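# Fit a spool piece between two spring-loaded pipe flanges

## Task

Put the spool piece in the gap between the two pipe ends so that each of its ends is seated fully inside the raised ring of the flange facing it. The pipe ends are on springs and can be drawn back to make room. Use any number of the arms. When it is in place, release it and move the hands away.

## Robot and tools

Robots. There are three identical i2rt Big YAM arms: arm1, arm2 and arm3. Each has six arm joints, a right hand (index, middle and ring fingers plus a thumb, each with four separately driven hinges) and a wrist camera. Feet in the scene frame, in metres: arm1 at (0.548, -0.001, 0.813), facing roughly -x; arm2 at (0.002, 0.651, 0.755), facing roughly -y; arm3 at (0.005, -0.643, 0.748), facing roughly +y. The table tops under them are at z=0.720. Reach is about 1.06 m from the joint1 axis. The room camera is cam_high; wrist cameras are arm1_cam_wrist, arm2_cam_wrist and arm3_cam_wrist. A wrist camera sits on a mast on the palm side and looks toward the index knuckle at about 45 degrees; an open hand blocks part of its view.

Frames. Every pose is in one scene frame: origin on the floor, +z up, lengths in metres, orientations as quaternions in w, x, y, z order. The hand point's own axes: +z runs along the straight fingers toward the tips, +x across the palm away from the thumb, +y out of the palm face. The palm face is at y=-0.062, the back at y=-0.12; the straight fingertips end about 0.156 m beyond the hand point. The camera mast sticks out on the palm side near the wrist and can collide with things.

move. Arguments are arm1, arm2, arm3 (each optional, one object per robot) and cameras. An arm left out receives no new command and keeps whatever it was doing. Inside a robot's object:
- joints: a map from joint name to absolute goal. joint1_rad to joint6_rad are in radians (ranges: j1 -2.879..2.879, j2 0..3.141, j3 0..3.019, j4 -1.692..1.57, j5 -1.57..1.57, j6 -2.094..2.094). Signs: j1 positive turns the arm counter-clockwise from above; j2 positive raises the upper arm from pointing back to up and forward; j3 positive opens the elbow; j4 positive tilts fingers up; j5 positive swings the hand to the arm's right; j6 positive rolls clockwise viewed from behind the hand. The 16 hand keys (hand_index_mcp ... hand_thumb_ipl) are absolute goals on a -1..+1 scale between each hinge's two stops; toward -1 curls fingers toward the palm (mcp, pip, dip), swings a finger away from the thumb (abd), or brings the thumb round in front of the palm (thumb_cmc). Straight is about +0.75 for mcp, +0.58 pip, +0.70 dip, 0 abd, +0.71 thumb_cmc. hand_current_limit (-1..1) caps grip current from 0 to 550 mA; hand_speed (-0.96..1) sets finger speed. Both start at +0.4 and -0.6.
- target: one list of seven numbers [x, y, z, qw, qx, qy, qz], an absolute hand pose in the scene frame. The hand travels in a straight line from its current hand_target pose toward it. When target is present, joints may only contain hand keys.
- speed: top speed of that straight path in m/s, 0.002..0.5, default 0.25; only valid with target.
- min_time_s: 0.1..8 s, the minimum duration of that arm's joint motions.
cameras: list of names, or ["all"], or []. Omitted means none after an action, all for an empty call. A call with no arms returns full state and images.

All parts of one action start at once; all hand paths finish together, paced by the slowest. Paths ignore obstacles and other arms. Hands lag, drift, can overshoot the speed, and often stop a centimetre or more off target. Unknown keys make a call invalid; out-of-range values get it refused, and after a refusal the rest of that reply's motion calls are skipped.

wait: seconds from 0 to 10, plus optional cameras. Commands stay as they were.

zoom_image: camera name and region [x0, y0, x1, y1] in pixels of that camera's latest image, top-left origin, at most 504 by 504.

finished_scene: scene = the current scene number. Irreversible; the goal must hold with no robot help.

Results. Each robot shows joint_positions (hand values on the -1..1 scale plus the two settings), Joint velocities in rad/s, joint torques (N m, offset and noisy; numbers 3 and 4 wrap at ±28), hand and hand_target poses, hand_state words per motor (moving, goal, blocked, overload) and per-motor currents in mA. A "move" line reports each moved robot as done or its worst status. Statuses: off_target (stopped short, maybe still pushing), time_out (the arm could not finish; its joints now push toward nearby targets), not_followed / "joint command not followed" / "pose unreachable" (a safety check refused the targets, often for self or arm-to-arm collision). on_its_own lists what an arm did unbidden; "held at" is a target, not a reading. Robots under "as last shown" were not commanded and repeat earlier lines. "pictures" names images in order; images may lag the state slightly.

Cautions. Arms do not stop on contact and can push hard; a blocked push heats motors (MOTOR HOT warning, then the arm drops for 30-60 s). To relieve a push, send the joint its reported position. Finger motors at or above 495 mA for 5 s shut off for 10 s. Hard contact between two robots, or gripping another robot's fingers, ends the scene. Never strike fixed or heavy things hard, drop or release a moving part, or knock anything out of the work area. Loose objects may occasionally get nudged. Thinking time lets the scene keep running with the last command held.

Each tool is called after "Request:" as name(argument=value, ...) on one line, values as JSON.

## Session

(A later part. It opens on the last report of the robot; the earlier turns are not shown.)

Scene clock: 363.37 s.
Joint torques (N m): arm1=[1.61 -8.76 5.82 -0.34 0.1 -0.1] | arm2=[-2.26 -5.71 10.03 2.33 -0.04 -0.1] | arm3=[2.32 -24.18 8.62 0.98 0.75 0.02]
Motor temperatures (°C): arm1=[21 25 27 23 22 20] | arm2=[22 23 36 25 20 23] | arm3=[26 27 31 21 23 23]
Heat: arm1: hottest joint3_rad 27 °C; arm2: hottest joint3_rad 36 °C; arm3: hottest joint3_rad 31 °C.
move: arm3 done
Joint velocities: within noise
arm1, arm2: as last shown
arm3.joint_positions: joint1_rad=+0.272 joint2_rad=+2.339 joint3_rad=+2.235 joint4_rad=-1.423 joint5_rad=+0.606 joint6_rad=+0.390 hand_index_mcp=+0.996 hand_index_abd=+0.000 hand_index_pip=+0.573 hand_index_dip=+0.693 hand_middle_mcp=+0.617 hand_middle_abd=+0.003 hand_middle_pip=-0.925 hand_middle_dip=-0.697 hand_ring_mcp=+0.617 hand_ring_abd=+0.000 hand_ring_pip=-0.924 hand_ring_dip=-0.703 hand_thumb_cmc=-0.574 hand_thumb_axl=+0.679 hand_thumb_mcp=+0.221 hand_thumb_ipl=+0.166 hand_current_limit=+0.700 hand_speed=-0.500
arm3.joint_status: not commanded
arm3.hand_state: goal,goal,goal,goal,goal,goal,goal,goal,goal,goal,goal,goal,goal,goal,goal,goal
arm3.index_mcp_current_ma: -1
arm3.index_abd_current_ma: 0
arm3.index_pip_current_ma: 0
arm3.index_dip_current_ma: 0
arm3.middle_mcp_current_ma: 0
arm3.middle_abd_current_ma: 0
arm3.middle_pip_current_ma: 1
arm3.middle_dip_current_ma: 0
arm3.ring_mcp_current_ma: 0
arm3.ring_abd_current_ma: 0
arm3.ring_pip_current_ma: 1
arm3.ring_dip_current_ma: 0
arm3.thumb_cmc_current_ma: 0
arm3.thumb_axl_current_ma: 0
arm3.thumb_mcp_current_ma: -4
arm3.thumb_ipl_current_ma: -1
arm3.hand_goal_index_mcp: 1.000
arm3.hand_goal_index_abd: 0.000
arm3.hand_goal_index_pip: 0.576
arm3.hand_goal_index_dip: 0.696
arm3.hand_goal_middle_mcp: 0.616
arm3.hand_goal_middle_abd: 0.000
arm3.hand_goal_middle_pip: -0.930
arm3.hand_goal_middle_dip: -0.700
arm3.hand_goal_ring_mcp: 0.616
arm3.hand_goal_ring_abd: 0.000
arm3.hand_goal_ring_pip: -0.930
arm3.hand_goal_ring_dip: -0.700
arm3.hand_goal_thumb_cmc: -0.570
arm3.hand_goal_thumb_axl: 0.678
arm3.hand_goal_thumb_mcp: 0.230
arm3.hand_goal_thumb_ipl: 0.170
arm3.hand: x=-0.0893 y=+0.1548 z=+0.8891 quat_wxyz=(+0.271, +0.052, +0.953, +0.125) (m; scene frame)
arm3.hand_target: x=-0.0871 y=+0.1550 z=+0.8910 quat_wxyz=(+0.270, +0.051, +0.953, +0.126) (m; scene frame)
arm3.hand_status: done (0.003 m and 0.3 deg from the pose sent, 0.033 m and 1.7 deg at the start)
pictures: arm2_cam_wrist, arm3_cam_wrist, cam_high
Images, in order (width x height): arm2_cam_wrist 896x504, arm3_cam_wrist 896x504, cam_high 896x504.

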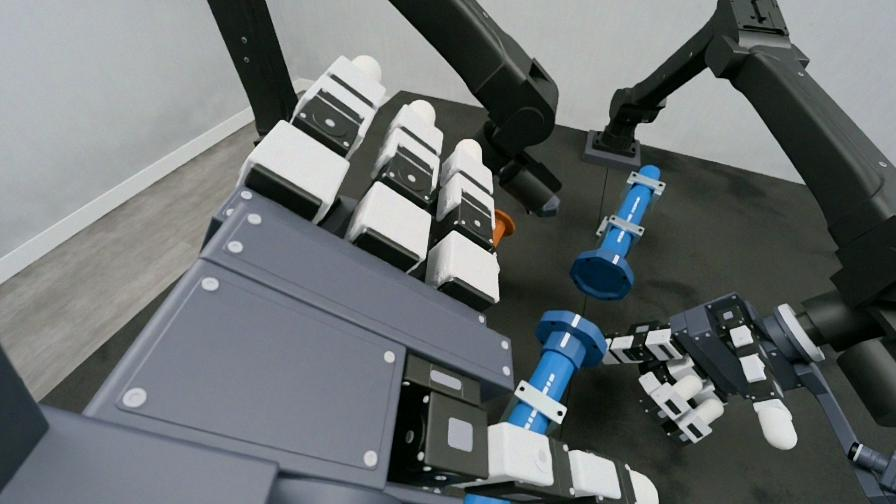

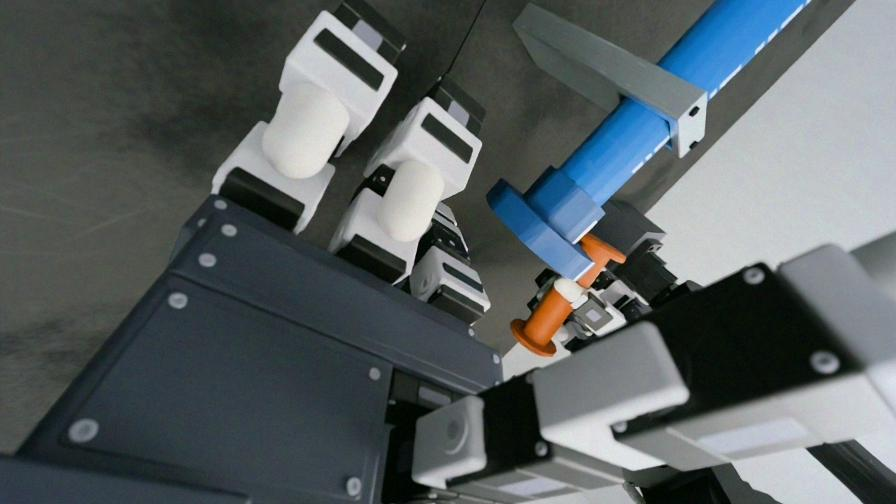

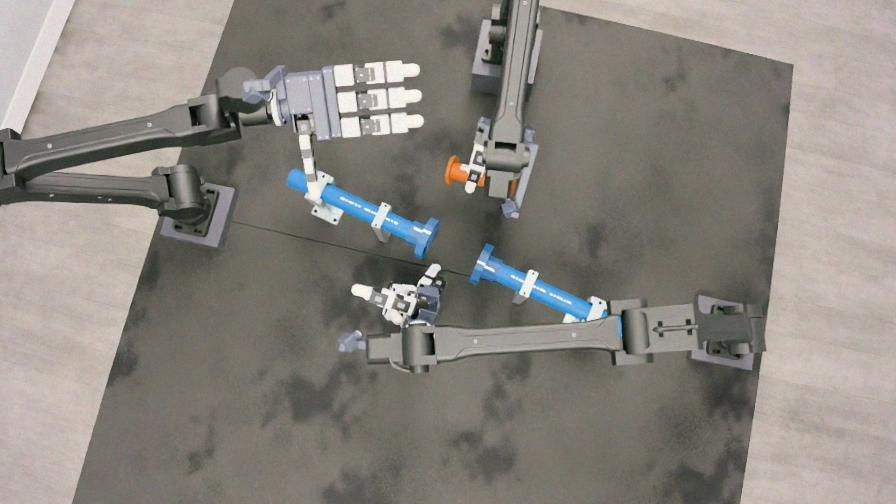

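Request:
move(arm3={"target": [-0.082, 0.172, 0.885, 0.2692, 0.0505, 0.9526, 0.1258], "speed": 0.05}, cameras=["cam_high", "arm2_cam_wrist"])

Request:
zoom_image(camera="cam_high", region=[390, 200, 510, 300])

Request:
zoom_image(camera="arm2_cam_wrist", region=[520, 280, 680, 400])

Scene clock: 366.93 s.
Joint torques (N m): arm1=[1.44 -8.7 5.87 -0.35 0.09 -0.11] | arm2=[-2.26 -5.71 10.03 2.35 -0.04 -0.1] | arm3=[2.2 -22.53 14.32 0.46 0.74 0.03]
Motor temperatures (°C): arm1=[21 25 27 23 22 20] | arm2=[22 23 36 25 20 23] | arm3=[26 27 32 21 23 23]
Heat: arm1: hottest joint3_rad 27 °C; arm2: hottest joint3_rad 36 °C; arm3: hottest joint3_rad 32 °C.
move: arm3 off_target
Joint velocities: within noise
arm1.joint_positions: joint1_rad=+0.075 joint2_rad=+1.522 joint3_rad=+0.891 joint4_rad=-1.487 joint5_rad=-0.078 joint6_rad=+0.136 hand_index_mcp=+0.244 hand_index_abd=-0.014 hand_index_pip=-0.296 hand_index_dip=+0.136 hand_middle_mcp=+0.169 hand_middle_abd=-0.001 hand_middle_pip=-0.294 hand_middle_dip=+0.153 hand_ring_mcp=+0.612 hand_ring_abd=+0.001 hand_ring_pip=-0.924 hand_ring_dip=-0.698 hand_thumb_cmc=-0.522 hand_thumb_axl=+0.687 hand_thumb_mcp=+0.018 hand_thumb_ipl=+0.069 hand_current_limit=+0.400 hand_speed=-0.800
arm1.joint_status: not commanded
arm1.hand_state: blocked,goal,blocked,goal,blocked,goal,blocked,blocked,goal,goal,goal,goal,blocked,goal,blocked,blocked
arm1.index_mcp_current_ma: 385
arm1.index_abd_current_ma: -2
arm1.index_pip_current_ma: 59
arm1.index_dip_current_ma: 4
arm1.middle_mcp_current_ma: 385
arm1.middle_abd_current_ma: 0
arm1.middle_pip_current_ma: 62
arm1.middle_dip_current_ma: 16
arm1.ring_mcp_current_ma: 0
arm1.ring_abd_current_ma: 0
arm1.ring_pip_current_ma: 1
arm1.ring_dip_current_ma: 0
arm1.thumb_cmc_current_ma: 34
arm1.thumb_axl_current_ma: 2
arm1.thumb_mcp_current_ma: 385
arm1.thumb_ipl_current_ma: 62
arm1.hand_goal_index_mcp: -0.100
arm1.hand_goal_index_abd: 0.000
arm1.hand_goal_index_pip: -0.360
arm1.hand_goal_index_dip: 0.120
arm1.hand_goal_middle_mcp: -0.080
arm1.hand_goal_middle_abd: 0.000
arm1.hand_goal_middle_pip: -0.360
arm1.hand_goal_middle_dip: 0.120
arm1.hand_goal_ring_mcp: 0.616
arm1.hand_goal_ring_abd: 0.000
arm1.hand_goal_ring_pip: -0.930
arm1.hand_goal_ring_dip: -0.700
arm1.hand_goal_thumb_cmc: -0.570
arm1.hand_goal_thumb_axl: 0.678
arm1.hand_goal_thumb_mcp: -0.280
arm1.hand_goal_thumb_ipl: 0.020
arm1.hand: x=+0.2284 y=-0.0134 z=+0.8447 quat_wxyz=(-0.190, +0.662, -0.699, +0.196) (m; scene frame)
arm1.hand_target: x=+0.2250 y=-0.0120 z=+0.8500 quat_wxyz=(-0.178, +0.665, -0.701, +0.188) (m; scene frame)
arm1.hand_status: not commanded
arm2: as last shown
arm3.joint_positions: joint1_rad=+0.261 joint2_rad=+2.366 joint3_rad=+2.250 joint4_rad=-1.423 joint5_rad=+0.605 joint6_rad=+0.372 hand_index_mcp=+0.996 hand_index_abd=+0.000 hand_index_pip=+0.573 hand_index_dip=+0.693 hand_middle_mcp=+0.617 hand_middle_abd=+0.003 hand_middle_pip=-0.925 hand_middle_dip=-0.697 hand_ring_mcp=+0.617 hand_ring_abd=+0.000 hand_ring_pip=-0.924 hand_ring_dip=-0.703 hand_thumb_cmc=-0.574 hand_thumb_axl=+0.679 hand_thumb_mcp=+0.221 hand_thumb_ipl=+0.166 hand_current_limit=+0.700 hand_speed=-0.500
arm3.joint_status: not commanded
arm3.hand_state: goal,goal,goal,goal,goal,goal,goal,goal,goal,goal,goal,goal,goal,goal,goal,goal
arm3.index_mcp_current_ma: -1
arm3.index_abd_current_ma: 0
arm3.index_pip_current_ma: 0
arm3.index_dip_current_ma: 0
arm3.middle_mcp_current_ma: 0
arm3.middle_abd_current_ma: 0
arm3.middle_pip_current_ma: 1
arm3.middle_dip_current_ma: 0
arm3.ring_mcp_current_ma: 0
arm3.ring_abd_current_ma: 0
arm3.ring_pip_current_ma: 1
arm3.ring_dip_current_ma: 0
arm3.thumb_cmc_current_ma: 0
arm3.thumb_axl_current_ma: 0
arm3.thumb_mcp_current_ma: -4
arm3.thumb_ipl_current_ma: -1
arm3.hand_goal_index_mcp: 1.000
arm3.hand_goal_index_abd: 0.000
arm3.hand_goal_index_pip: 0.576
arm3.hand_goal_index_dip: 0.696
arm3.hand_goal_middle_mcp: 0.616
arm3.hand_goal_middle_abd: 0.000
arm3.hand_goal_middle_pip: -0.930
arm3.hand_goal_middle_dip: -0.700
arm3.hand_goal_ring_mcp: 0.616
arm3.hand_goal_ring_abd: 0.000
arm3.hand_goal_ring_pip: -0.930
arm3.hand_goal_ring_dip: -0.700
arm3.hand_goal_thumb_cmc: -0.570
arm3.hand_goal_thumb_axl: 0.678
arm3.hand_goal_thumb_mcp: 0.230
arm3.hand_goal_thumb_ipl: 0.170
arm3.hand: x=-0.0825 y=+0.1598 z=+0.8742 quat_wxyz=(+0.274, +0.047, +0.954, +0.115) (m; scene frame)
arm3.hand_target: x=-0.0819 y=+0.1709 z=+0.8852 quat_wxyz=(+0.269, +0.050, +0.953, +0.127) (m; scene frame)
arm3.hand_status: off_target (0.016 m and 1.4 deg from the pose sent, 0.019 m and 0.3 deg at the start)
pictures: arm2_cam_wrist, cam_high
Images, in order (width x height): arm2_cam_wrist 896x504, cam_high 896x504.

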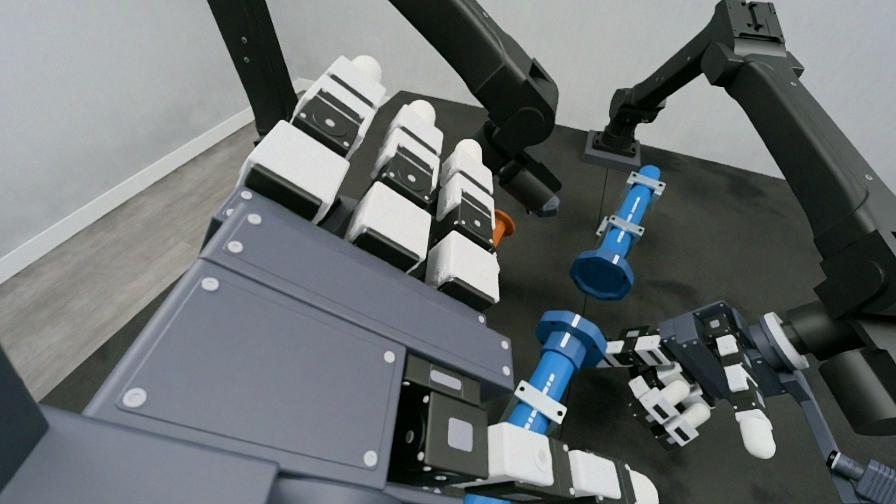

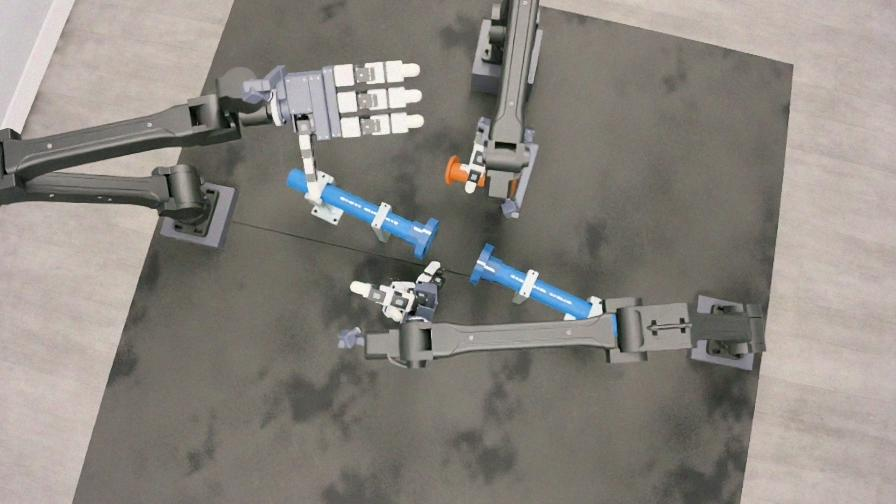

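Scaled by 4.200 from the camera's 896x504 image, which has a finer 1280x720 frame.

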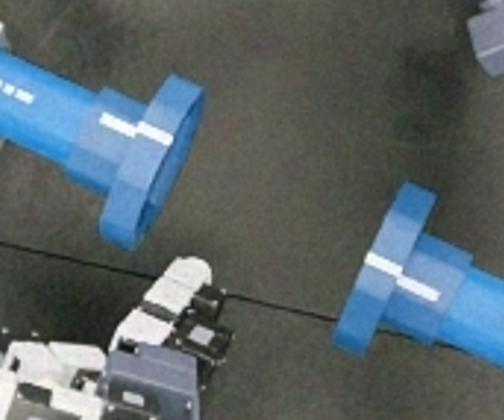

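Scaled by 3.150 from the camera's 896x504 image, which has a finer 1280x720 frame.

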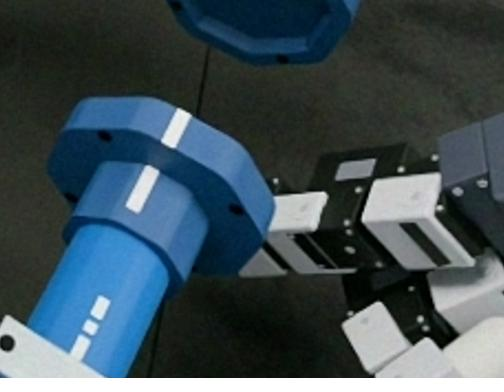

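Request:
move(arm3={"target": [-0.082, 0.192, 0.897, 0.2692, 0.0505, 0.9526, 0.1258], "speed": 0.05}, cameras=["cam_high", "arm2_cam_wrist"])

Request:
zoom_image(camera="cam_high", region=[390, 200, 510, 300])

Request:
zoom_image(camera="arm2_cam_wrist", region=[520, 280, 680, 400])

Scene clock: 369.90 s.
Joint torques (N m): arm1=[1.44 -8.76 5.83 -0.32 0.09 -0.09] | arm2=[-2.26 -5.77 10.02 2.33 -0.02 -0.1] | arm3=[2.02 -23 14.61 0.46 0.71 0.05]
Motor temperatures (°C): arm1=[21 25 27 23 22 20] | arm2=[22 23 36 25 20 23] | arm3=[26 27 32 21 23 23]
Heat: arm1: hottest joint3_rad 27 °C; arm2: hottest joint3_rad 36 °C; arm3: hottest joint3_rad 32 °C.
move: arm3 off_target
Joint velocities: within noise
arm1, arm2: as last shown
arm3.joint_positions: joint1_rad=+0.254 joint2_rad=+2.453 joint3_rad=+2.453 joint4_rad=-1.527 joint5_rad=+0.605 joint6_rad=+0.358 hand_index_mcp=+0.996 hand_index_abd=+0.000 hand_index_pip=+0.573 hand_index_dip=+0.693 hand_middle_mcp=+0.617 hand_middle_abd=+0.003 hand_middle_pip=-0.925 hand_middle_dip=-0.697 hand_ring_mcp=+0.617 hand_ring_abd=+0.000 hand_ring_pip=-0.924 hand_ring_dip=-0.703 hand_thumb_cmc=-0.574 hand_thumb_axl=+0.679 hand_thumb_mcp=+0.221 hand_thumb_ipl=+0.166 hand_current_limit=+0.700 hand_speed=-0.500
arm3.joint_status: not commanded
arm3.hand_state: goal,goal,goal,goal,goal,goal,goal,goal,goal,goal,goal,goal,goal,goal,goal,goal
arm3.index_mcp_current_ma: -1
arm3.index_abd_current_ma: 0
arm3.index_pip_current_ma: 0
arm3.index_dip_current_ma: 0
arm3.middle_mcp_current_ma: 0
arm3.middle_abd_current_ma: 0
arm3.middle_pip_current_ma: 1
arm3.middle_dip_current_ma: 0
arm3.ring_mcp_current_ma: 0
arm3.ring_abd_current_ma: 0
arm3.ring_pip_current_ma: 1
arm3.ring_dip_current_ma: 0
arm3.thumb_cmc_current_ma: 0
arm3.thumb_axl_current_ma: 0
arm3.thumb_mcp_current_ma: -4
arm3.thumb_ipl_current_ma: -1
arm3.hand_goal_index_mcp: 1.000
arm3.hand_goal_index_abd: 0.000
arm3.hand_goal_index_pip: 0.576
arm3.hand_goal_index_dip: 0.696
arm3.hand_goal_middle_mcp: 0.616
arm3.hand_goal_middle_abd: 0.000
arm3.hand_goal_middle_pip: -0.930
arm3.hand_goal_middle_dip: -0.700
arm3.hand_goal_ring_mcp: 0.616
arm3.hand_goal_ring_abd: 0.000
arm3.hand_goal_ring_pip: -0.930
arm3.hand_goal_ring_dip: -0.700
arm3.hand_goal_thumb_cmc: -0.570
arm3.hand_goal_thumb_axl: 0.678
arm3.hand_goal_thumb_mcp: 0.230
arm3.hand_goal_thumb_ipl: 0.170
arm3.hand: x=-0.0843 y=+0.1820 z=+0.8898 quat_wxyz=(+0.274, +0.045, +0.954, +0.117) (m; scene frame)
arm3.hand_target: x=-0.0817 y=+0.1911 z=+0.8969 quat_wxyz=(+0.269, +0.050, +0.953, +0.127) (m; scene frame)
arm3.hand_status: off_target (0.013 m and 1.3 deg from the pose sent, 0.039 m and 1.4 deg at the start)
pictures: arm2_cam_wrist, cam_high
Images, in order (width x height): arm2_cam_wrist 896x504, cam_high 896x504.

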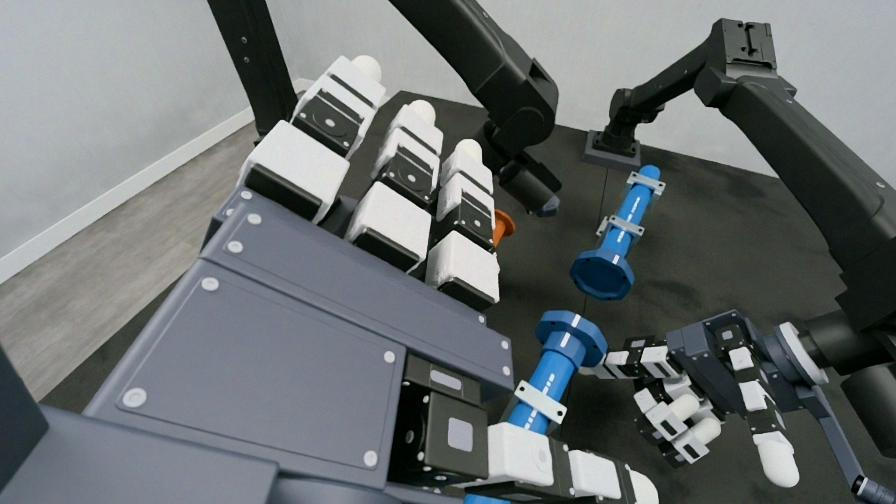

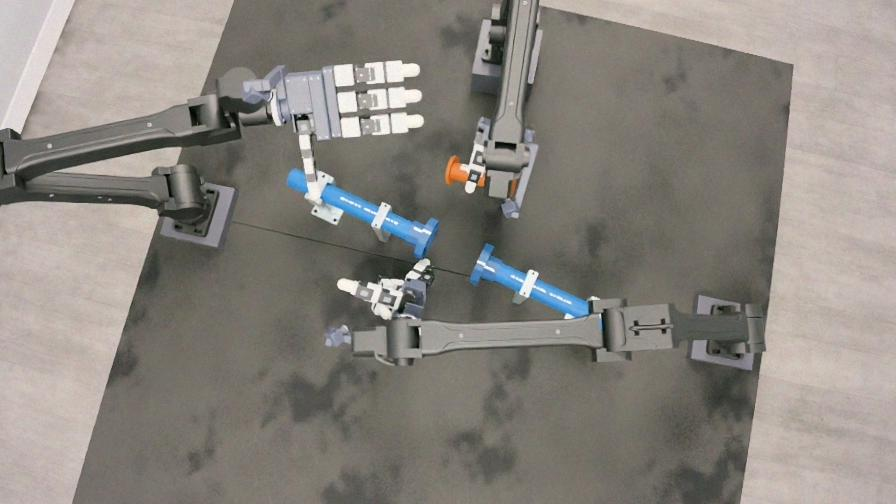

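Scaled by 4.200 from the camera's 896x504 image, which has a finer 1280x720 frame.

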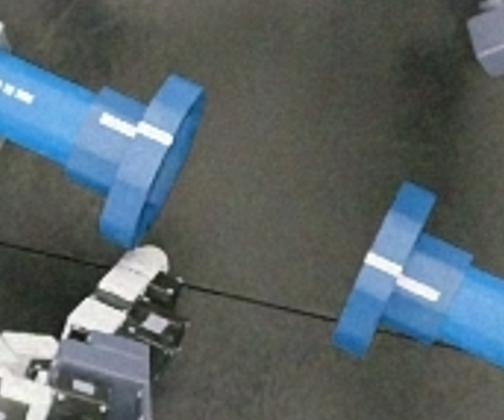

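Scaled by 3.150 from the camera's 896x504 image, which has a finer 1280x720 frame.

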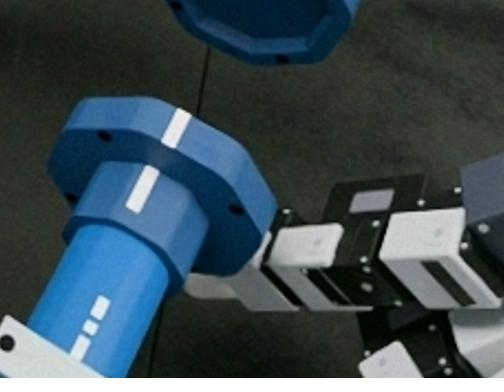

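Request:
zoom_image(camera="arm2_cam_wrist", region=[560, 320, 660, 390])

Request:
zoom_image(camera="cam_high", region=[400, 220, 460, 290])

Scaled by 5.040 from the camera's 896x504 image, which has a finer 1280x720 frame.

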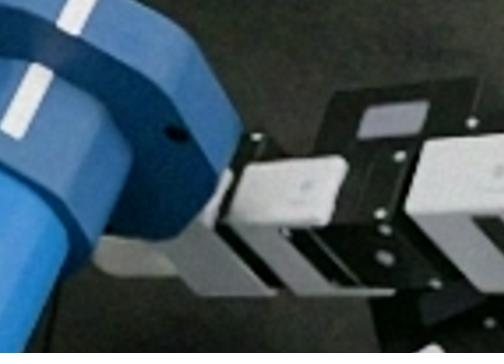

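Scaled by 7.200 from the camera's 896x504 image, which has a finer 1280x720 frame.

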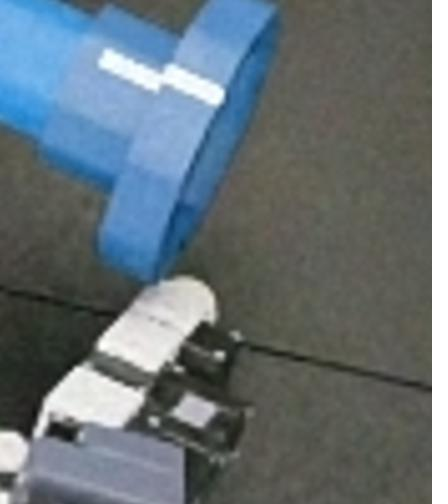

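Request:
move(arm3={"target": [-0.086, 0.168, 0.899, 0.2692, 0.0505, 0.9526, 0.1258], "speed": 0.08})

Request:
move(arm3={"target": [-0.069, 0.1645, 0.909, 0.2692, 0.0505, 0.9526, 0.1258], "speed": 0.08}, cameras=["cam_high", "arm2_cam_wrist"])

Request:
zoom_image(camera="cam_high", region=[390, 200, 510, 300])

Request:
zoom_image(camera="arm2_cam_wrist", region=[540, 290, 680, 390])

Scene clock: 378.73 s.
Joint torques (N m): arm1=[1.44 -8.76 5.83 -0.35 0.1 -0.11] | arm2=[-2.08 -5.6 10 2.35 -0.03 -0.1] | arm3=[3.55 -25.05 8.57 1.03 0.74 0.2]
Motor temperatures (°C): arm1=[21 25 27 23 22 20] | arm2=[22 23 36 25 20 23] | arm3=[26 28 32 21 23 23]
Heat: arm1: hottest joint3_rad 27 °C; arm2: hottest joint3_rad 36 °C; arm3: hottest joint3_rad 32 °C.
move: arm3 done
Joint velocities: within noise
arm1, arm2: as last shown
arm3.joint_positions: joint1_rad=+0.254 joint2_rad=+2.385 joint3_rad=+2.341 joint4_rad=-1.478 joint5_rad=+0.605 joint6_rad=+0.363 hand_index_mcp=+0.996 hand_index_abd=+0.000 hand_index_pip=+0.573 hand_index_dip=+0.693 hand_middle_mcp=+0.617 hand_middle_abd=+0.003 hand_middle_pip=-0.925 hand_middle_dip=-0.697 hand_ring_mcp=+0.617 hand_ring_abd=+0.000 hand_ring_pip=-0.924 hand_ring_dip=-0.703 hand_thumb_cmc=-0.574 hand_thumb_axl=+0.679 hand_thumb_mcp=+0.221 hand_thumb_ipl=+0.166 hand_current_limit=+0.700 hand_speed=-0.500
arm3.joint_status: not commanded
arm3.hand_state: goal,goal,goal,goal,goal,goal,goal,goal,goal,goal,goal,goal,goal,goal,goal,goal
arm3.index_mcp_current_ma: -1
arm3.index_abd_current_ma: 0
arm3.index_pip_current_ma: 0
arm3.index_dip_current_ma: 0
arm3.middle_mcp_current_ma: 0
arm3.middle_abd_current_ma: 0
arm3.middle_pip_current_ma: 1
arm3.middle_dip_current_ma: 0
arm3.ring_mcp_current_ma: 0
arm3.ring_abd_current_ma: 0
arm3.ring_pip_current_ma: 1
arm3.ring_dip_current_ma: 0
arm3.thumb_cmc_current_ma: 0
arm3.thumb_axl_current_ma: 0
arm3.thumb_mcp_current_ma: -4
arm3.thumb_ipl_current_ma: -1
arm3.hand_goal_index_mcp: 1.000
arm3.hand_goal_index_abd: 0.000
arm3.hand_goal_index_pip: 0.576
arm3.hand_goal_index_dip: 0.696
arm3.hand_goal_middle_mcp: 0.616
arm3.hand_goal_middle_abd: 0.000
arm3.hand_goal_middle_pip: -0.930
arm3.hand_goal_middle_dip: -0.700
arm3.hand_goal_ring_mcp: 0.616
arm3.hand_goal_ring_abd: 0.000
arm3.hand_goal_ring_pip: -0.930
arm3.hand_goal_ring_dip: -0.700
arm3.hand_goal_thumb_cmc: -0.570
arm3.hand_goal_thumb_axl: 0.678
arm3.hand_goal_thumb_mcp: 0.230
arm3.hand_goal_thumb_ipl: 0.170
arm3.hand: x=-0.0803 y=+0.1694 z=+0.8967 quat_wxyz=(+0.272, +0.049, +0.953, +0.121) (m; scene frame)
arm3.hand_target: x=-0.0859 y=+0.1680 z=+0.8991 quat_wxyz=(+0.269, +0.051, +0.953, +0.126) (m; scene frame)
arm3.hand_status: done (0.006 m and 0.7 deg from the pose sent, 0.017 m and 1.3 deg at the start)
pictures: none

Scene clock: 379.83 s.
Joint torques (N m): arm1=[1.55 -8.76 5.85 -0.32 0.1 -0.1] | arm2=[-2.26 -5.77 10.02 2.33 -0.03 -0.1] | arm3=[1.96 -24.59 8.7 1.16 0.74 0.03]
Motor temperatures (°C): arm1=[21 25 27 23 22 20] | arm2=[22 23 36 25 20 23] | arm3=[26 28 32 21 23 23]
Heat: arm1: hottest joint3_rad 27 °C; arm2: hottest joint3_rad 36 °C; arm3: hottest joint3_rad 32 °C.
move: arm3 done
Joint velocities: within noise
arm1, arm2: as last shown
arm3.joint_positions: joint1_rad=+0.247 joint2_rad=+2.344 joint3_rad=+2.294 joint4_rad=-1.456 joint5_rad=+0.604 joint6_rad=+0.357 hand_index_mcp=+0.996 hand_index_abd=+0.000 hand_index_pip=+0.573 hand_index_dip=+0.693 hand_middle_mcp=+0.617 hand_middle_abd=+0.003 hand_middle_pip=-0.925 hand_middle_dip=-0.697 hand_ring_mcp=+0.617 hand_ring_abd=+0.000 hand_ring_pip=-0.924 hand_ring_dip=-0.703 hand_thumb_cmc=-0.574 hand_thumb_axl=+0.679 hand_thumb_mcp=+0.221 hand_thumb_ipl=+0.166 hand_current_limit=+0.700 hand_speed=-0.500
arm3.joint_status: not commanded
arm3.hand_state: goal,goal,goal,goal,goal,goal,goal,goal,goal,goal,goal,goal,goal,goal,goal,goal
arm3.index_mcp_current_ma: -1
arm3.index_abd_current_ma: 0
arm3.index_pip_current_ma: 0
arm3.index_dip_current_ma: 0
arm3.middle_mcp_current_ma: 0
arm3.middle_abd_current_ma: 0
arm3.middle_pip_current_ma: 1
arm3.middle_dip_current_ma: 0
arm3.ring_mcp_current_ma: 0
arm3.ring_abd_current_ma: 0
arm3.ring_pip_current_ma: 1
arm3.ring_dip_current_ma: 0
arm3.thumb_cmc_current_ma: 0
arm3.thumb_axl_current_ma: 0
arm3.thumb_mcp_current_ma: -4
arm3.thumb_ipl_current_ma: -1
arm3.hand_goal_index_mcp: 1.000
arm3.hand_goal_index_abd: 0.000
arm3.hand_goal_index_pip: 0.576
arm3.hand_goal_index_dip: 0.696
arm3.hand_goal_middle_mcp: 0.616
arm3.hand_goal_middle_abd: 0.000
arm3.hand_goal_middle_pip: -0.930
arm3.hand_goal_middle_dip: -0.700
arm3.hand_goal_ring_mcp: 0.616
arm3.hand_goal_ring_abd: 0.000
arm3.hand_goal_ring_pip: -0.930
arm3.hand_goal_ring_dip: -0.700
arm3.hand_goal_thumb_cmc: -0.570
arm3.hand_goal_thumb_axl: 0.678
arm3.hand_goal_thumb_mcp: 0.230
arm3.hand_goal_thumb_ipl: 0.170
arm3.hand: x=-0.0733 y=+0.1641 z=+0.9081 quat_wxyz=(+0.270, +0.052, +0.953, +0.125) (m; scene frame)
arm3.hand_target: x=-0.0689 y=+0.1645 z=+0.9090 quat_wxyz=(+0.269, +0.051, +0.953, +0.126) (m; scene frame)
arm3.hand_status: done (0.004 m and 0.2 deg from the pose sent, 0.018 m and 0.7 deg at the start)
pictures: arm2_cam_wrist, cam_high
Images, in order (width x height): arm2_cam_wrist 896x504, cam_high 896x504.

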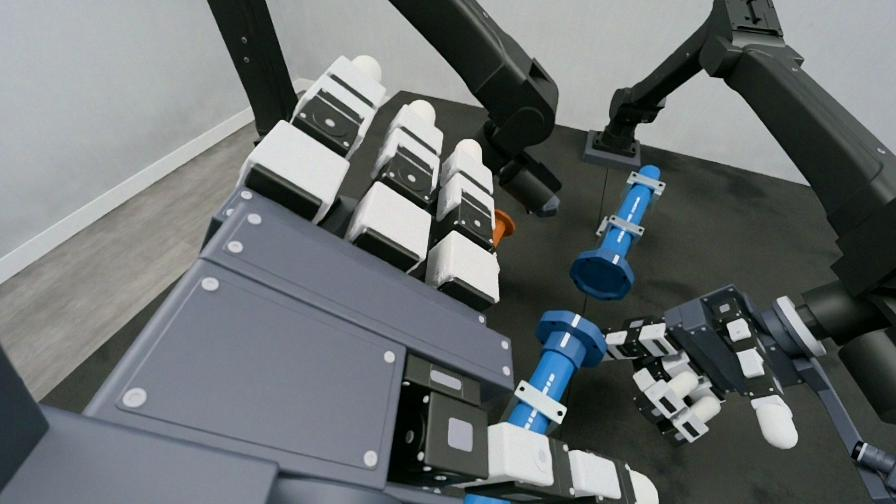

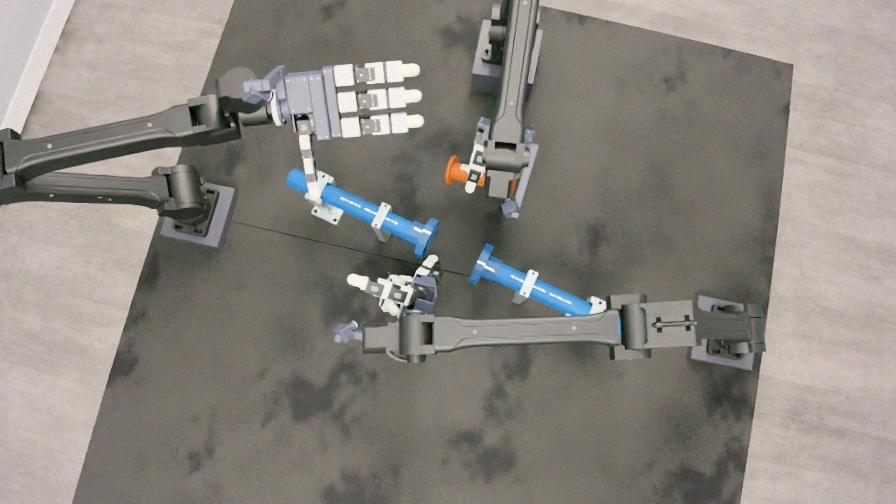

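Scaled by 4.200 from the camera's 896x504 image, which has a finer 1280x720 frame.

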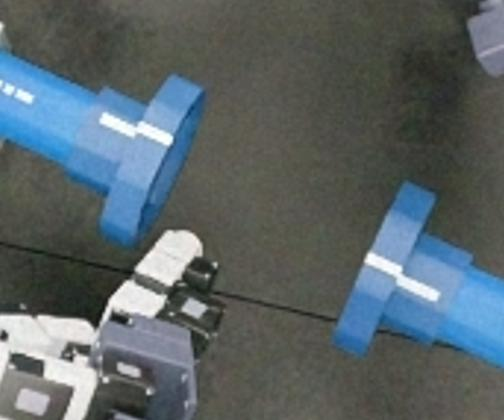

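Scaled by 3.600 from the camera's 896x504 image, which has a finer 1280x720 frame.

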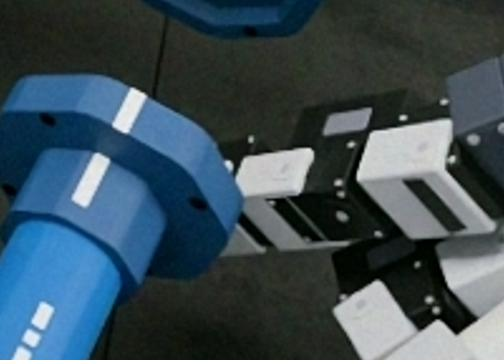

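Request:
move(arm3={"target": [-0.062, 0.182, 0.911, 0.2692, 0.0505, 0.9526, 0.1258], "speed": 0.06}, cameras=["cam_high", "arm2_cam_wrist"])

Request:
zoom_image(camera="cam_high", region=[390, 200, 510, 300])

Request:
zoom_image(camera="arm2_cam_wrist", region=[540, 290, 680, 390])

Scene clock: 382.17 s.
Joint torques (N m): arm1=[1.44 -8.7 5.85 -0.36 0.09 -0.1] | arm2=[-2.26 -5.83 10 2.35 -0.04 -0.09] | arm3=[2.55 -22.18 14.43 0.46 0.72 0.04]
Motor temperatures (°C): arm1=[21 25 27 23 22 20] | arm2=[22 23 36 25 20 23] | arm3=[26 28 32 21 23 23]
Heat: arm1: hottest joint3_rad 27 °C; arm2: hottest joint3_rad 36 °C; arm3: hottest joint3_rad 32 °C.
move: arm3 off_target
Joint velocities: within noise
arm1: as last shown
arm2.joint_positions: joint1_rad=+0.502 joint2_rad=+0.846 joint3_rad=+0.713 joint4_rad=+0.106 joint5_rad=+0.174 joint6_rad=+0.656 hand_index_mcp=+0.761 hand_index_abd=+0.001 hand_index_pip=+0.577 hand_index_dip=+0.696 hand_middle_mcp=+0.760 hand_middle_abd=+0.001 hand_middle_pip=+0.577 hand_middle_dip=+0.696 hand_ring_mcp=+0.760 hand_ring_abd=+0.001 hand_ring_pip=+0.577 hand_ring_dip=+0.696 hand_thumb_cmc=+0.720 hand_thumb_axl=+0.677 hand_thumb_mcp=+0.226 hand_thumb_ipl=+0.168 hand_current_limit=+0.400 hand_speed=-0.600
arm2.joint_status: not commanded
arm2.hand_state: goal,goal,goal,goal,goal,goal,goal,goal,goal,goal,goal,goal,goal,goal,goal,goal
arm2.index_mcp_current_ma: 8
arm2.index_abd_current_ma: 0
arm2.index_pip_current_ma: 0
arm2.index_dip_current_ma: 0
arm2.middle_mcp_current_ma: 8
arm2.middle_abd_current_ma: 0
arm2.middle_pip_current_ma: 0
arm2.middle_dip_current_ma: 0
arm2.ring_mcp_current_ma: 7
arm2.ring_abd_current_ma: 1
arm2.ring_pip_current_ma: 0
arm2.ring_dip_current_ma: 0
arm2.thumb_cmc_current_ma: 6
arm2.thumb_axl_current_ma: 0
arm2.thumb_mcp_current_ma: 0
arm2.thumb_ipl_current_ma: 0
arm2.hand_goal_index_mcp: 0.754
arm2.hand_goal_index_abd: 0.000
arm2.hand_goal_index_pip: 0.576
arm2.hand_goal_index_dip: 0.696
arm2.hand_goal_middle_mcp: 0.754
arm2.hand_goal_middle_abd: 0.000
arm2.hand_goal_middle_pip: 0.576
arm2.hand_goal_middle_dip: 0.696
arm2.hand_goal_ring_mcp: 0.754
arm2.hand_goal_ring_abd: 0.000
arm2.hand_goal_ring_pip: 0.576
arm2.hand_goal_ring_dip: 0.696
arm2.hand_goal_thumb_cmc: 0.714
arm2.hand_goal_thumb_axl: 0.678
arm2.hand_goal_thumb_mcp: 0.226
arm2.hand_goal_thumb_ipl: 0.168
arm2.hand: x=+0.1370 y=+0.2205 z=+1.2050 quat_wxyz=(+0.611, +0.713, -0.107, +0.327) (m; scene frame)
arm2.hand_target: x=+0.1301 y=+0.2200 z=+1.1999 quat_wxyz=(+0.610, +0.717, -0.111, +0.319) (m; scene frame)
arm2.hand_status: not commanded
arm3.joint_positions: joint1_rad=+0.230 joint2_rad=+2.372 joint3_rad=+2.336 joint4_rad=-1.478 joint5_rad=+0.603 joint6_rad=+0.335 hand_index_mcp=+0.996 hand_index_abd=+0.000 hand_index_pip=+0.573 hand_index_dip=+0.693 hand_middle_mcp=+0.617 hand_middle_abd=+0.003 hand_middle_pip=-0.925 hand_middle_dip=-0.697 hand_ring_mcp=+0.617 hand_ring_abd=+0.000 hand_ring_pip=-0.924 hand_ring_dip=-0.703 hand_thumb_cmc=-0.574 hand_thumb_axl=+0.679 hand_thumb_mcp=+0.221 hand_thumb_ipl=+0.166 hand_current_limit=+0.700 hand_speed=-0.500
arm3.joint_status: not commanded
arm3.hand_state: goal,goal,goal,goal,goal,goal,goal,goal,goal,goal,goal,goal,goal,goal,goal,goal
arm3.index_mcp_current_ma: -1
arm3.index_abd_current_ma: 0
arm3.index_pip_current_ma: 0
arm3.index_dip_current_ma: 0
arm3.middle_mcp_current_ma: 0
arm3.middle_abd_current_ma: 0
arm3.middle_pip_current_ma: 1
arm3.middle_dip_current_ma: 0
arm3.ring_mcp_current_ma: 0
arm3.ring_abd_current_ma: 0
arm3.ring_pip_current_ma: 1
arm3.ring_dip_current_ma: 0
arm3.thumb_cmc_current_ma: 0
arm3.thumb_axl_current_ma: 0
arm3.thumb_mcp_current_ma: -4
arm3.thumb_ipl_current_ma: -1
arm3.hand_goal_index_mcp: 1.000
arm3.hand_goal_index_abd: 0.000
arm3.hand_goal_index_pip: 0.576
arm3.hand_goal_index_dip: 0.696
arm3.hand_goal_middle_mcp: 0.616
arm3.hand_goal_middle_abd: 0.000
arm3.hand_goal_middle_pip: -0.930
arm3.hand_goal_middle_dip: -0.700
arm3.hand_goal_ring_mcp: 0.616
arm3.hand_goal_ring_abd: 0.000
arm3.hand_goal_ring_pip: -0.930
arm3.hand_goal_ring_dip: -0.700
arm3.hand_goal_thumb_cmc: -0.570
arm3.hand_goal_thumb_axl: 0.678
arm3.hand_goal_thumb_mcp: 0.230
arm3.hand_goal_thumb_ipl: 0.170
arm3.hand: x=-0.0620 y=+0.1710 z=+0.9026 quat_wxyz=(+0.274, +0.049, +0.954, +0.116) (m; scene frame)
arm3.hand_target: x=-0.0618 y=+0.1810 z=+0.9111 quat_wxyz=(+0.269, +0.050, +0.953, +0.127) (m; scene frame)
arm3.hand_status: off_target (0.014 m and 1.2 deg from the pose sent, 0.021 m and 0.2 deg at the start)
pictures: arm2_cam_wrist, cam_high
Images, in order (width x height): arm2_cam_wrist 896x504, cam_high 896x504.

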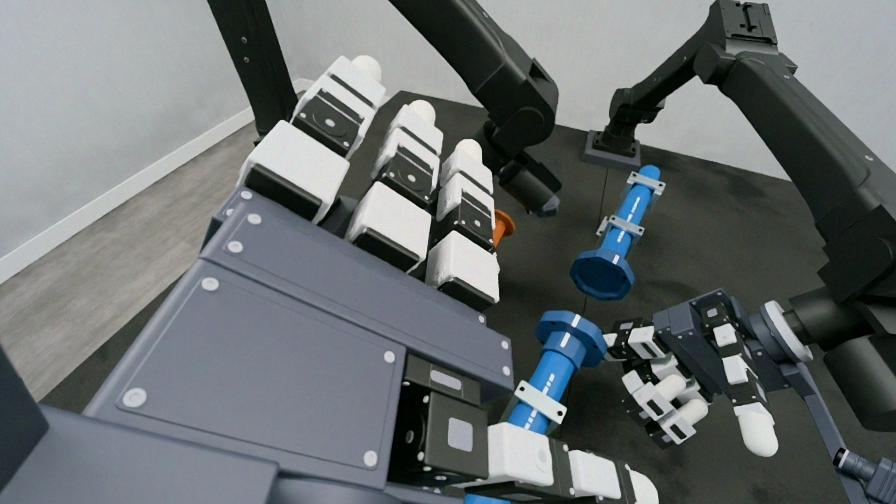

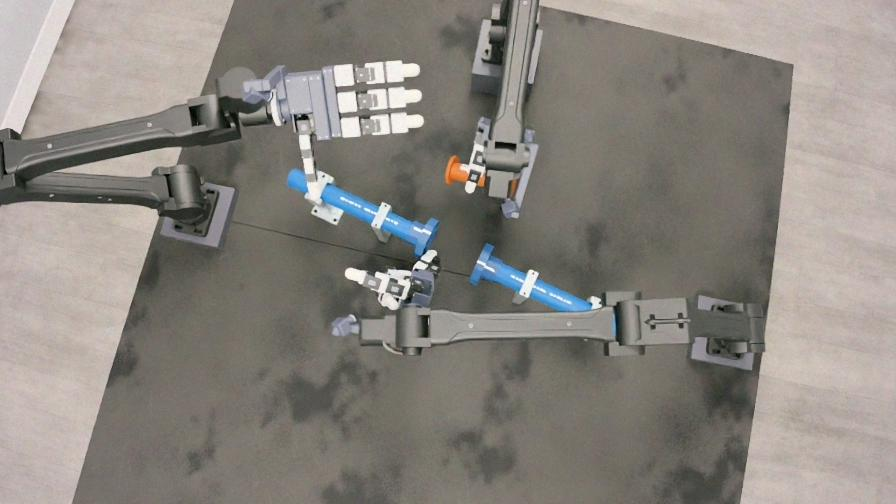

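Scaled by 4.200 from the camera's 896x504 image, which has a finer 1280x720 frame.

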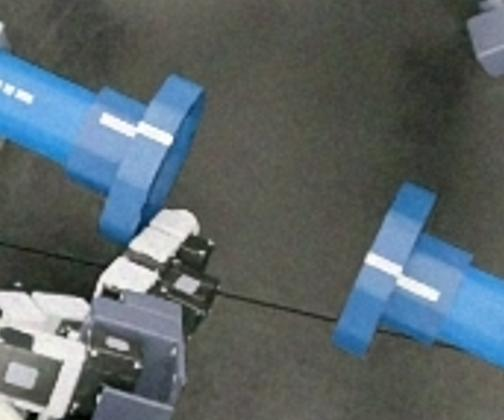

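Scaled by 3.600 from the camera's 896x504 image, which has a finer 1280x720 frame.

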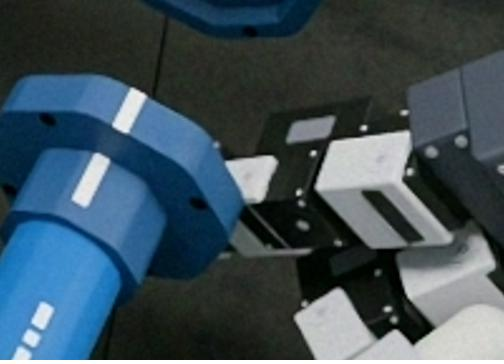

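Request:
move(arm3={"target": [-0.058, 0.197, 0.915, 0.2692, 0.0505, 0.9526, 0.1258], "speed": 0.05}, cameras=["cam_high", "arm2_cam_wrist"])

Request:
zoom_image(camera="cam_high", region=[390, 200, 510, 300])

Request:
zoom_image(camera="arm2_cam_wrist", region=[540, 290, 680, 390])

Scene clock: 384.70 s.
Joint torques (N m): arm1=[1.55 -8.64 5.86 -0.31 0.09 -0.09] | arm2=[-2.26 -5.77 10.04 2.36 -0.03 -0.1] | arm3=[1.79 -22.18 15.88 1.26 0.84 -0.13]
Motor temperatures (°C): arm1=[21 25 27 23 22 20] | arm2=[22 23 36 25 20 23] | arm3=[26 28 33 21 23 23]
Heat: arm1: hottest joint3_rad 27 °C; arm2: hottest joint3_rad 36 °C; arm3: hottest joint3_rad 33 °C.
move: arm3 off_target
Joint velocities: within noise
arm1, arm2: as last shown
arm3.joint_positions: joint1_rad=+0.226 joint2_rad=+2.430 joint3_rad=+2.446 joint4_rad=-1.559 joint5_rad=+0.600 joint6_rad=+0.337 hand_index_mcp=+1.000 hand_index_abd=+0.000 hand_index_pip=+0.574 hand_index_dip=+0.693 hand_middle_mcp=+0.617 hand_middle_abd=+0.003 hand_middle_pip=-0.925 hand_middle_dip=-0.697 hand_ring_mcp=+0.617 hand_ring_abd=+0.000 hand_ring_pip=-0.924 hand_ring_dip=-0.703 hand_thumb_cmc=-0.574 hand_thumb_axl=+0.679 hand_thumb_mcp=+0.221 hand_thumb_ipl=+0.166 hand_current_limit=+0.700 hand_speed=-0.500
arm3.joint_status: not commanded
arm3.hand_state: goal,goal,goal,goal,goal,goal,goal,goal,goal,goal,goal,goal,goal,goal,goal,goal
arm3.index_mcp_current_ma: 0
arm3.index_abd_current_ma: 0
arm3.index_pip_current_ma: 0
arm3.index_dip_current_ma: 0
arm3.middle_mcp_current_ma: 0
arm3.middle_abd_current_ma: 0
arm3.middle_pip_current_ma: 1
arm3.middle_dip_current_ma: 0
arm3.ring_mcp_current_ma: 0
arm3.ring_abd_current_ma: 0
arm3.ring_pip_current_ma: 1
arm3.ring_dip_current_ma: 0
arm3.thumb_cmc_current_ma: 0
arm3.thumb_axl_current_ma: 0
arm3.thumb_mcp_current_ma: -4
arm3.thumb_ipl_current_ma: -1
arm3.hand_goal_index_mcp: 1.000
arm3.hand_goal_index_abd: 0.000
arm3.hand_goal_index_pip: 0.576
arm3.hand_goal_index_dip: 0.696
arm3.hand_goal_middle_mcp: 0.616
arm3.hand_goal_middle_abd: 0.000
arm3.hand_goal_middle_pip: -0.930
arm3.hand_goal_middle_dip: -0.700
arm3.hand_goal_ring_mcp: 0.616
arm3.hand_goal_ring_abd: 0.000
arm3.hand_goal_ring_pip: -0.930
arm3.hand_goal_ring_dip: -0.700
arm3.hand_goal_thumb_cmc: -0.570
arm3.hand_goal_thumb_axl: 0.678
arm3.hand_goal_thumb_mcp: 0.230
arm3.hand_goal_thumb_ipl: 0.170
arm3.hand: x=-0.0607 y=+0.1777 z=+0.9010 quat_wxyz=(+0.276, +0.047, +0.954, +0.103) (m; scene frame)
arm3.hand_target: x=-0.0577 y=+0.1945 z=+0.9152 quat_wxyz=(+0.270, +0.050, +0.953, +0.127) (m; scene frame)
arm3.hand_status: off_target (0.024 m and 2.8 deg from the pose sent, 0.029 m and 1.2 deg at the start)
pictures: arm2_cam_wrist, cam_high
Images, in order (width x height): arm2_cam_wrist 896x504, cam_high 896x504.

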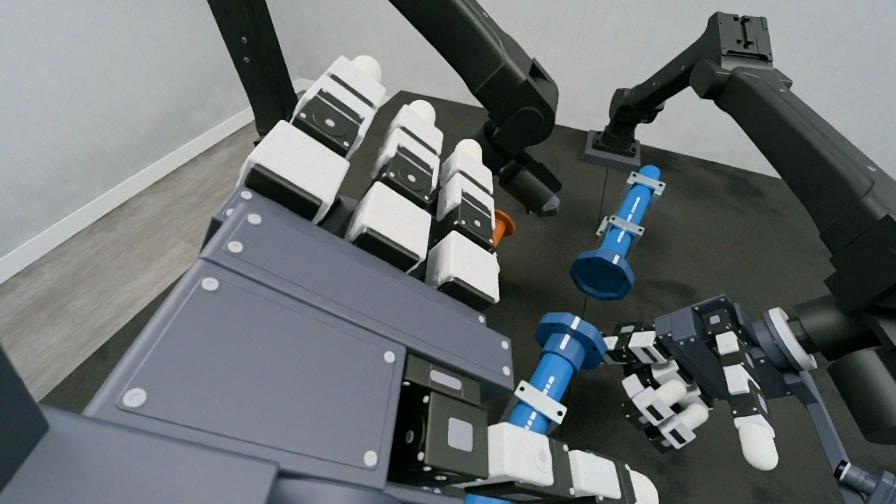

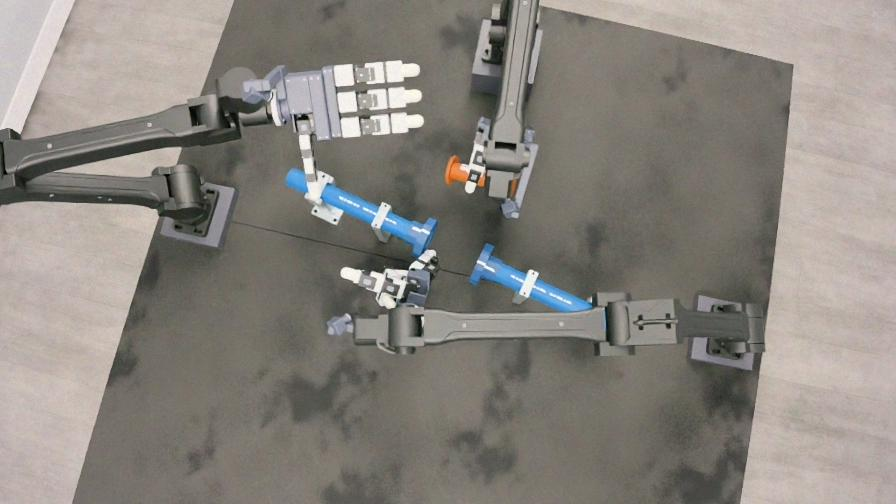

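Scaled by 4.200 from the camera's 896x504 image, which has a finer 1280x720 frame.

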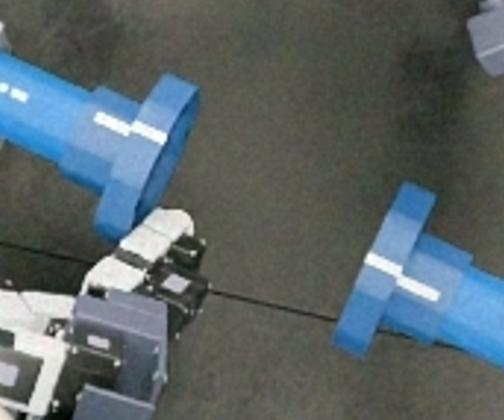

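Scaled by 3.600 from the camera's 896x504 image, which has a finer 1280x720 frame.

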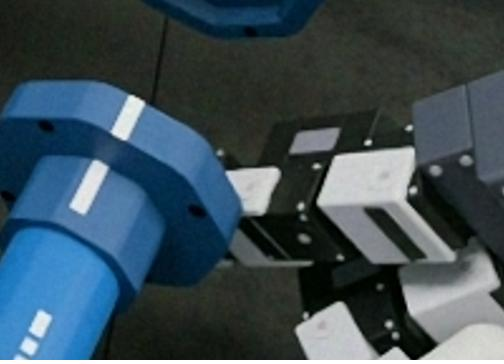

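Request:
move(arm3={"target": [-0.054, 0.217, 0.920, 0.2692, 0.0505, 0.9526, 0.1258], "speed": 0.05}, cameras=["cam_high", "arm2_cam_wrist"])

Request:
zoom_image(camera="cam_high", region=[390, 200, 510, 300])

Request:
zoom_image(camera="arm2_cam_wrist", region=[540, 290, 680, 390])

Scene clock: 387.63 s.
Joint torques (N m): arm1=[1.38 -8.76 5.82 -0.32 0.1 -0.11] | arm2=[-2.32 -5.71 10.04 2.32 -0.03 -0.1] | arm3=[1.49 -23.47 17.16 2.7 1.22 -0.62]
Motor temperatures (°C): arm1=[21 25 27 23 22 20] | arm2=[22 23 36 25 20 23] | arm3=[26 29 33 21 23 23]
Heat: arm1: hottest joint3_rad 27 °C; arm2: hottest joint3_rad 36 °C; arm3: hottest joint3_rad 33 °C.
move: arm3 off_target
Joint velocities: within noise
arm1, arm2: as last shown
arm3.joint_positions: joint1_rad=+0.220 joint2_rad=+2.533 joint3_rad=+2.643 joint4_rad=-1.689 joint5_rad=+0.595 joint6_rad=+0.370 hand_index_mcp=+1.001 hand_index_abd=+0.000 hand_index_pip=+0.578 hand_index_dip=+0.693 hand_middle_mcp=+0.617 hand_middle_abd=+0.003 hand_middle_pip=-0.925 hand_middle_dip=-0.697 hand_ring_mcp=+0.617 hand_ring_abd=+0.000 hand_ring_pip=-0.924 hand_ring_dip=-0.703 hand_thumb_cmc=-0.574 hand_thumb_axl=+0.679 hand_thumb_mcp=+0.221 hand_thumb_ipl=+0.166 hand_current_limit=+0.700 hand_speed=-0.500
arm3.joint_status: not commanded
arm3.hand_state: goal,goal,goal,goal,goal,goal,goal,goal,goal,goal,goal,goal,goal,goal,goal,goal
arm3.index_mcp_current_ma: 0
arm3.index_abd_current_ma: 0
arm3.index_pip_current_ma: 0
arm3.index_dip_current_ma: 0
arm3.middle_mcp_current_ma: 0
arm3.middle_abd_current_ma: 0
arm3.middle_pip_current_ma: 1
arm3.middle_dip_current_ma: 0
arm3.ring_mcp_current_ma: 0
arm3.ring_abd_current_ma: 0
arm3.ring_pip_current_ma: 1
arm3.ring_dip_current_ma: 0
arm3.thumb_cmc_current_ma: 0
arm3.thumb_axl_current_ma: 0
arm3.thumb_mcp_current_ma: -4
arm3.thumb_ipl_current_ma: -1
arm3.hand_goal_index_mcp: 1.000
arm3.hand_goal_index_abd: 0.000
arm3.hand_goal_index_pip: 0.576
arm3.hand_goal_index_dip: 0.696
arm3.hand_goal_middle_mcp: 0.616
arm3.hand_goal_middle_abd: 0.000
arm3.hand_goal_middle_pip: -0.930
arm3.hand_goal_middle_dip: -0.700
arm3.hand_goal_ring_mcp: 0.616
arm3.hand_goal_ring_abd: 0.000
arm3.hand_goal_ring_pip: -0.930
arm3.hand_goal_ring_dip: -0.700
arm3.hand_goal_thumb_cmc: -0.570
arm3.hand_goal_thumb_axl: 0.678
arm3.hand_goal_thumb_mcp: 0.230
arm3.hand_goal_thumb_ipl: 0.170
arm3.hand: x=-0.0563 y=+0.1858 z=+0.9000 quat_wxyz=(+0.278, +0.060, +0.955, +0.089) (m; scene frame)
arm3.hand_target: x=-0.0531 y=+0.2108 z=+0.9213 quat_wxyz=(+0.271, +0.050, +0.953, +0.130) (m; scene frame)
arm3.hand_status: off_target (0.037 m and 4.5 deg from the pose sent, 0.044 m and 2.8 deg at the start)
pictures: arm2_cam_wrist, cam_high
Images, in order (width x height): arm2_cam_wrist 896x504, cam_high 896x504.

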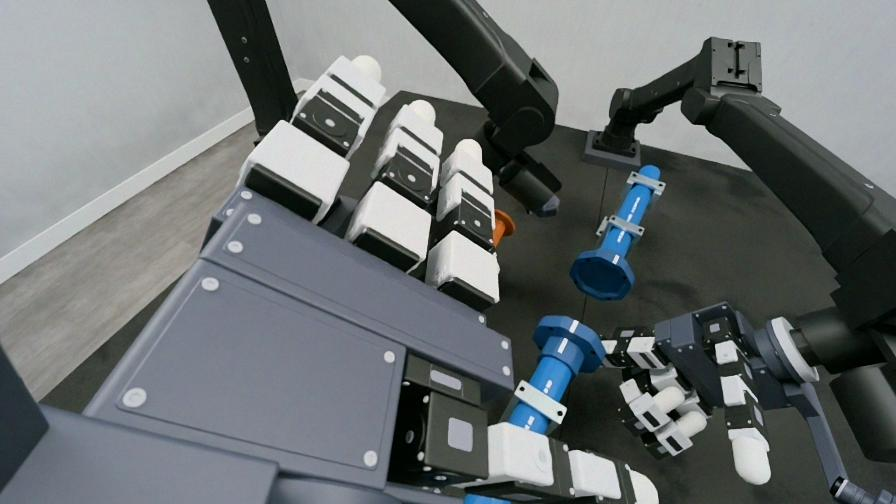

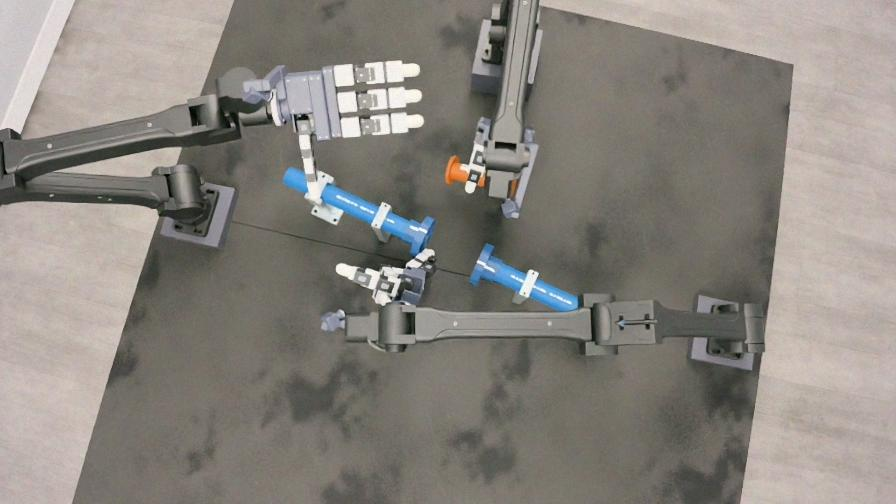

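Scaled by 4.200 from the camera's 896x504 image, which has a finer 1280x720 frame.

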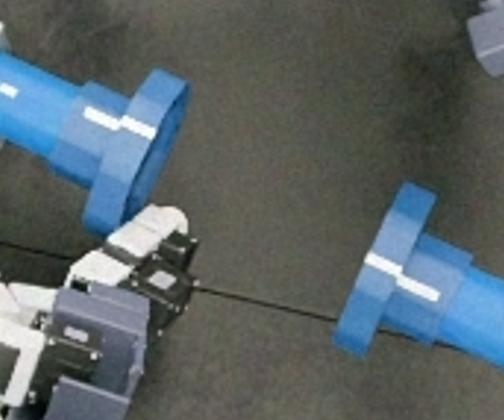

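Scaled by 3.600 from the camera's 896x504 image, which has a finer 1280x720 frame.

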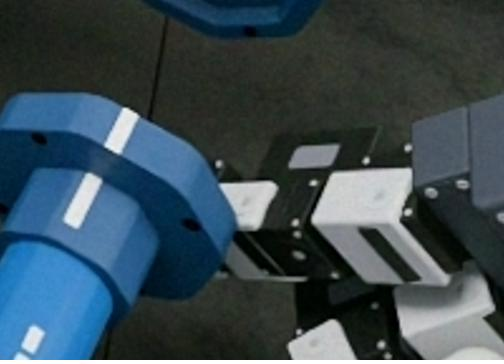

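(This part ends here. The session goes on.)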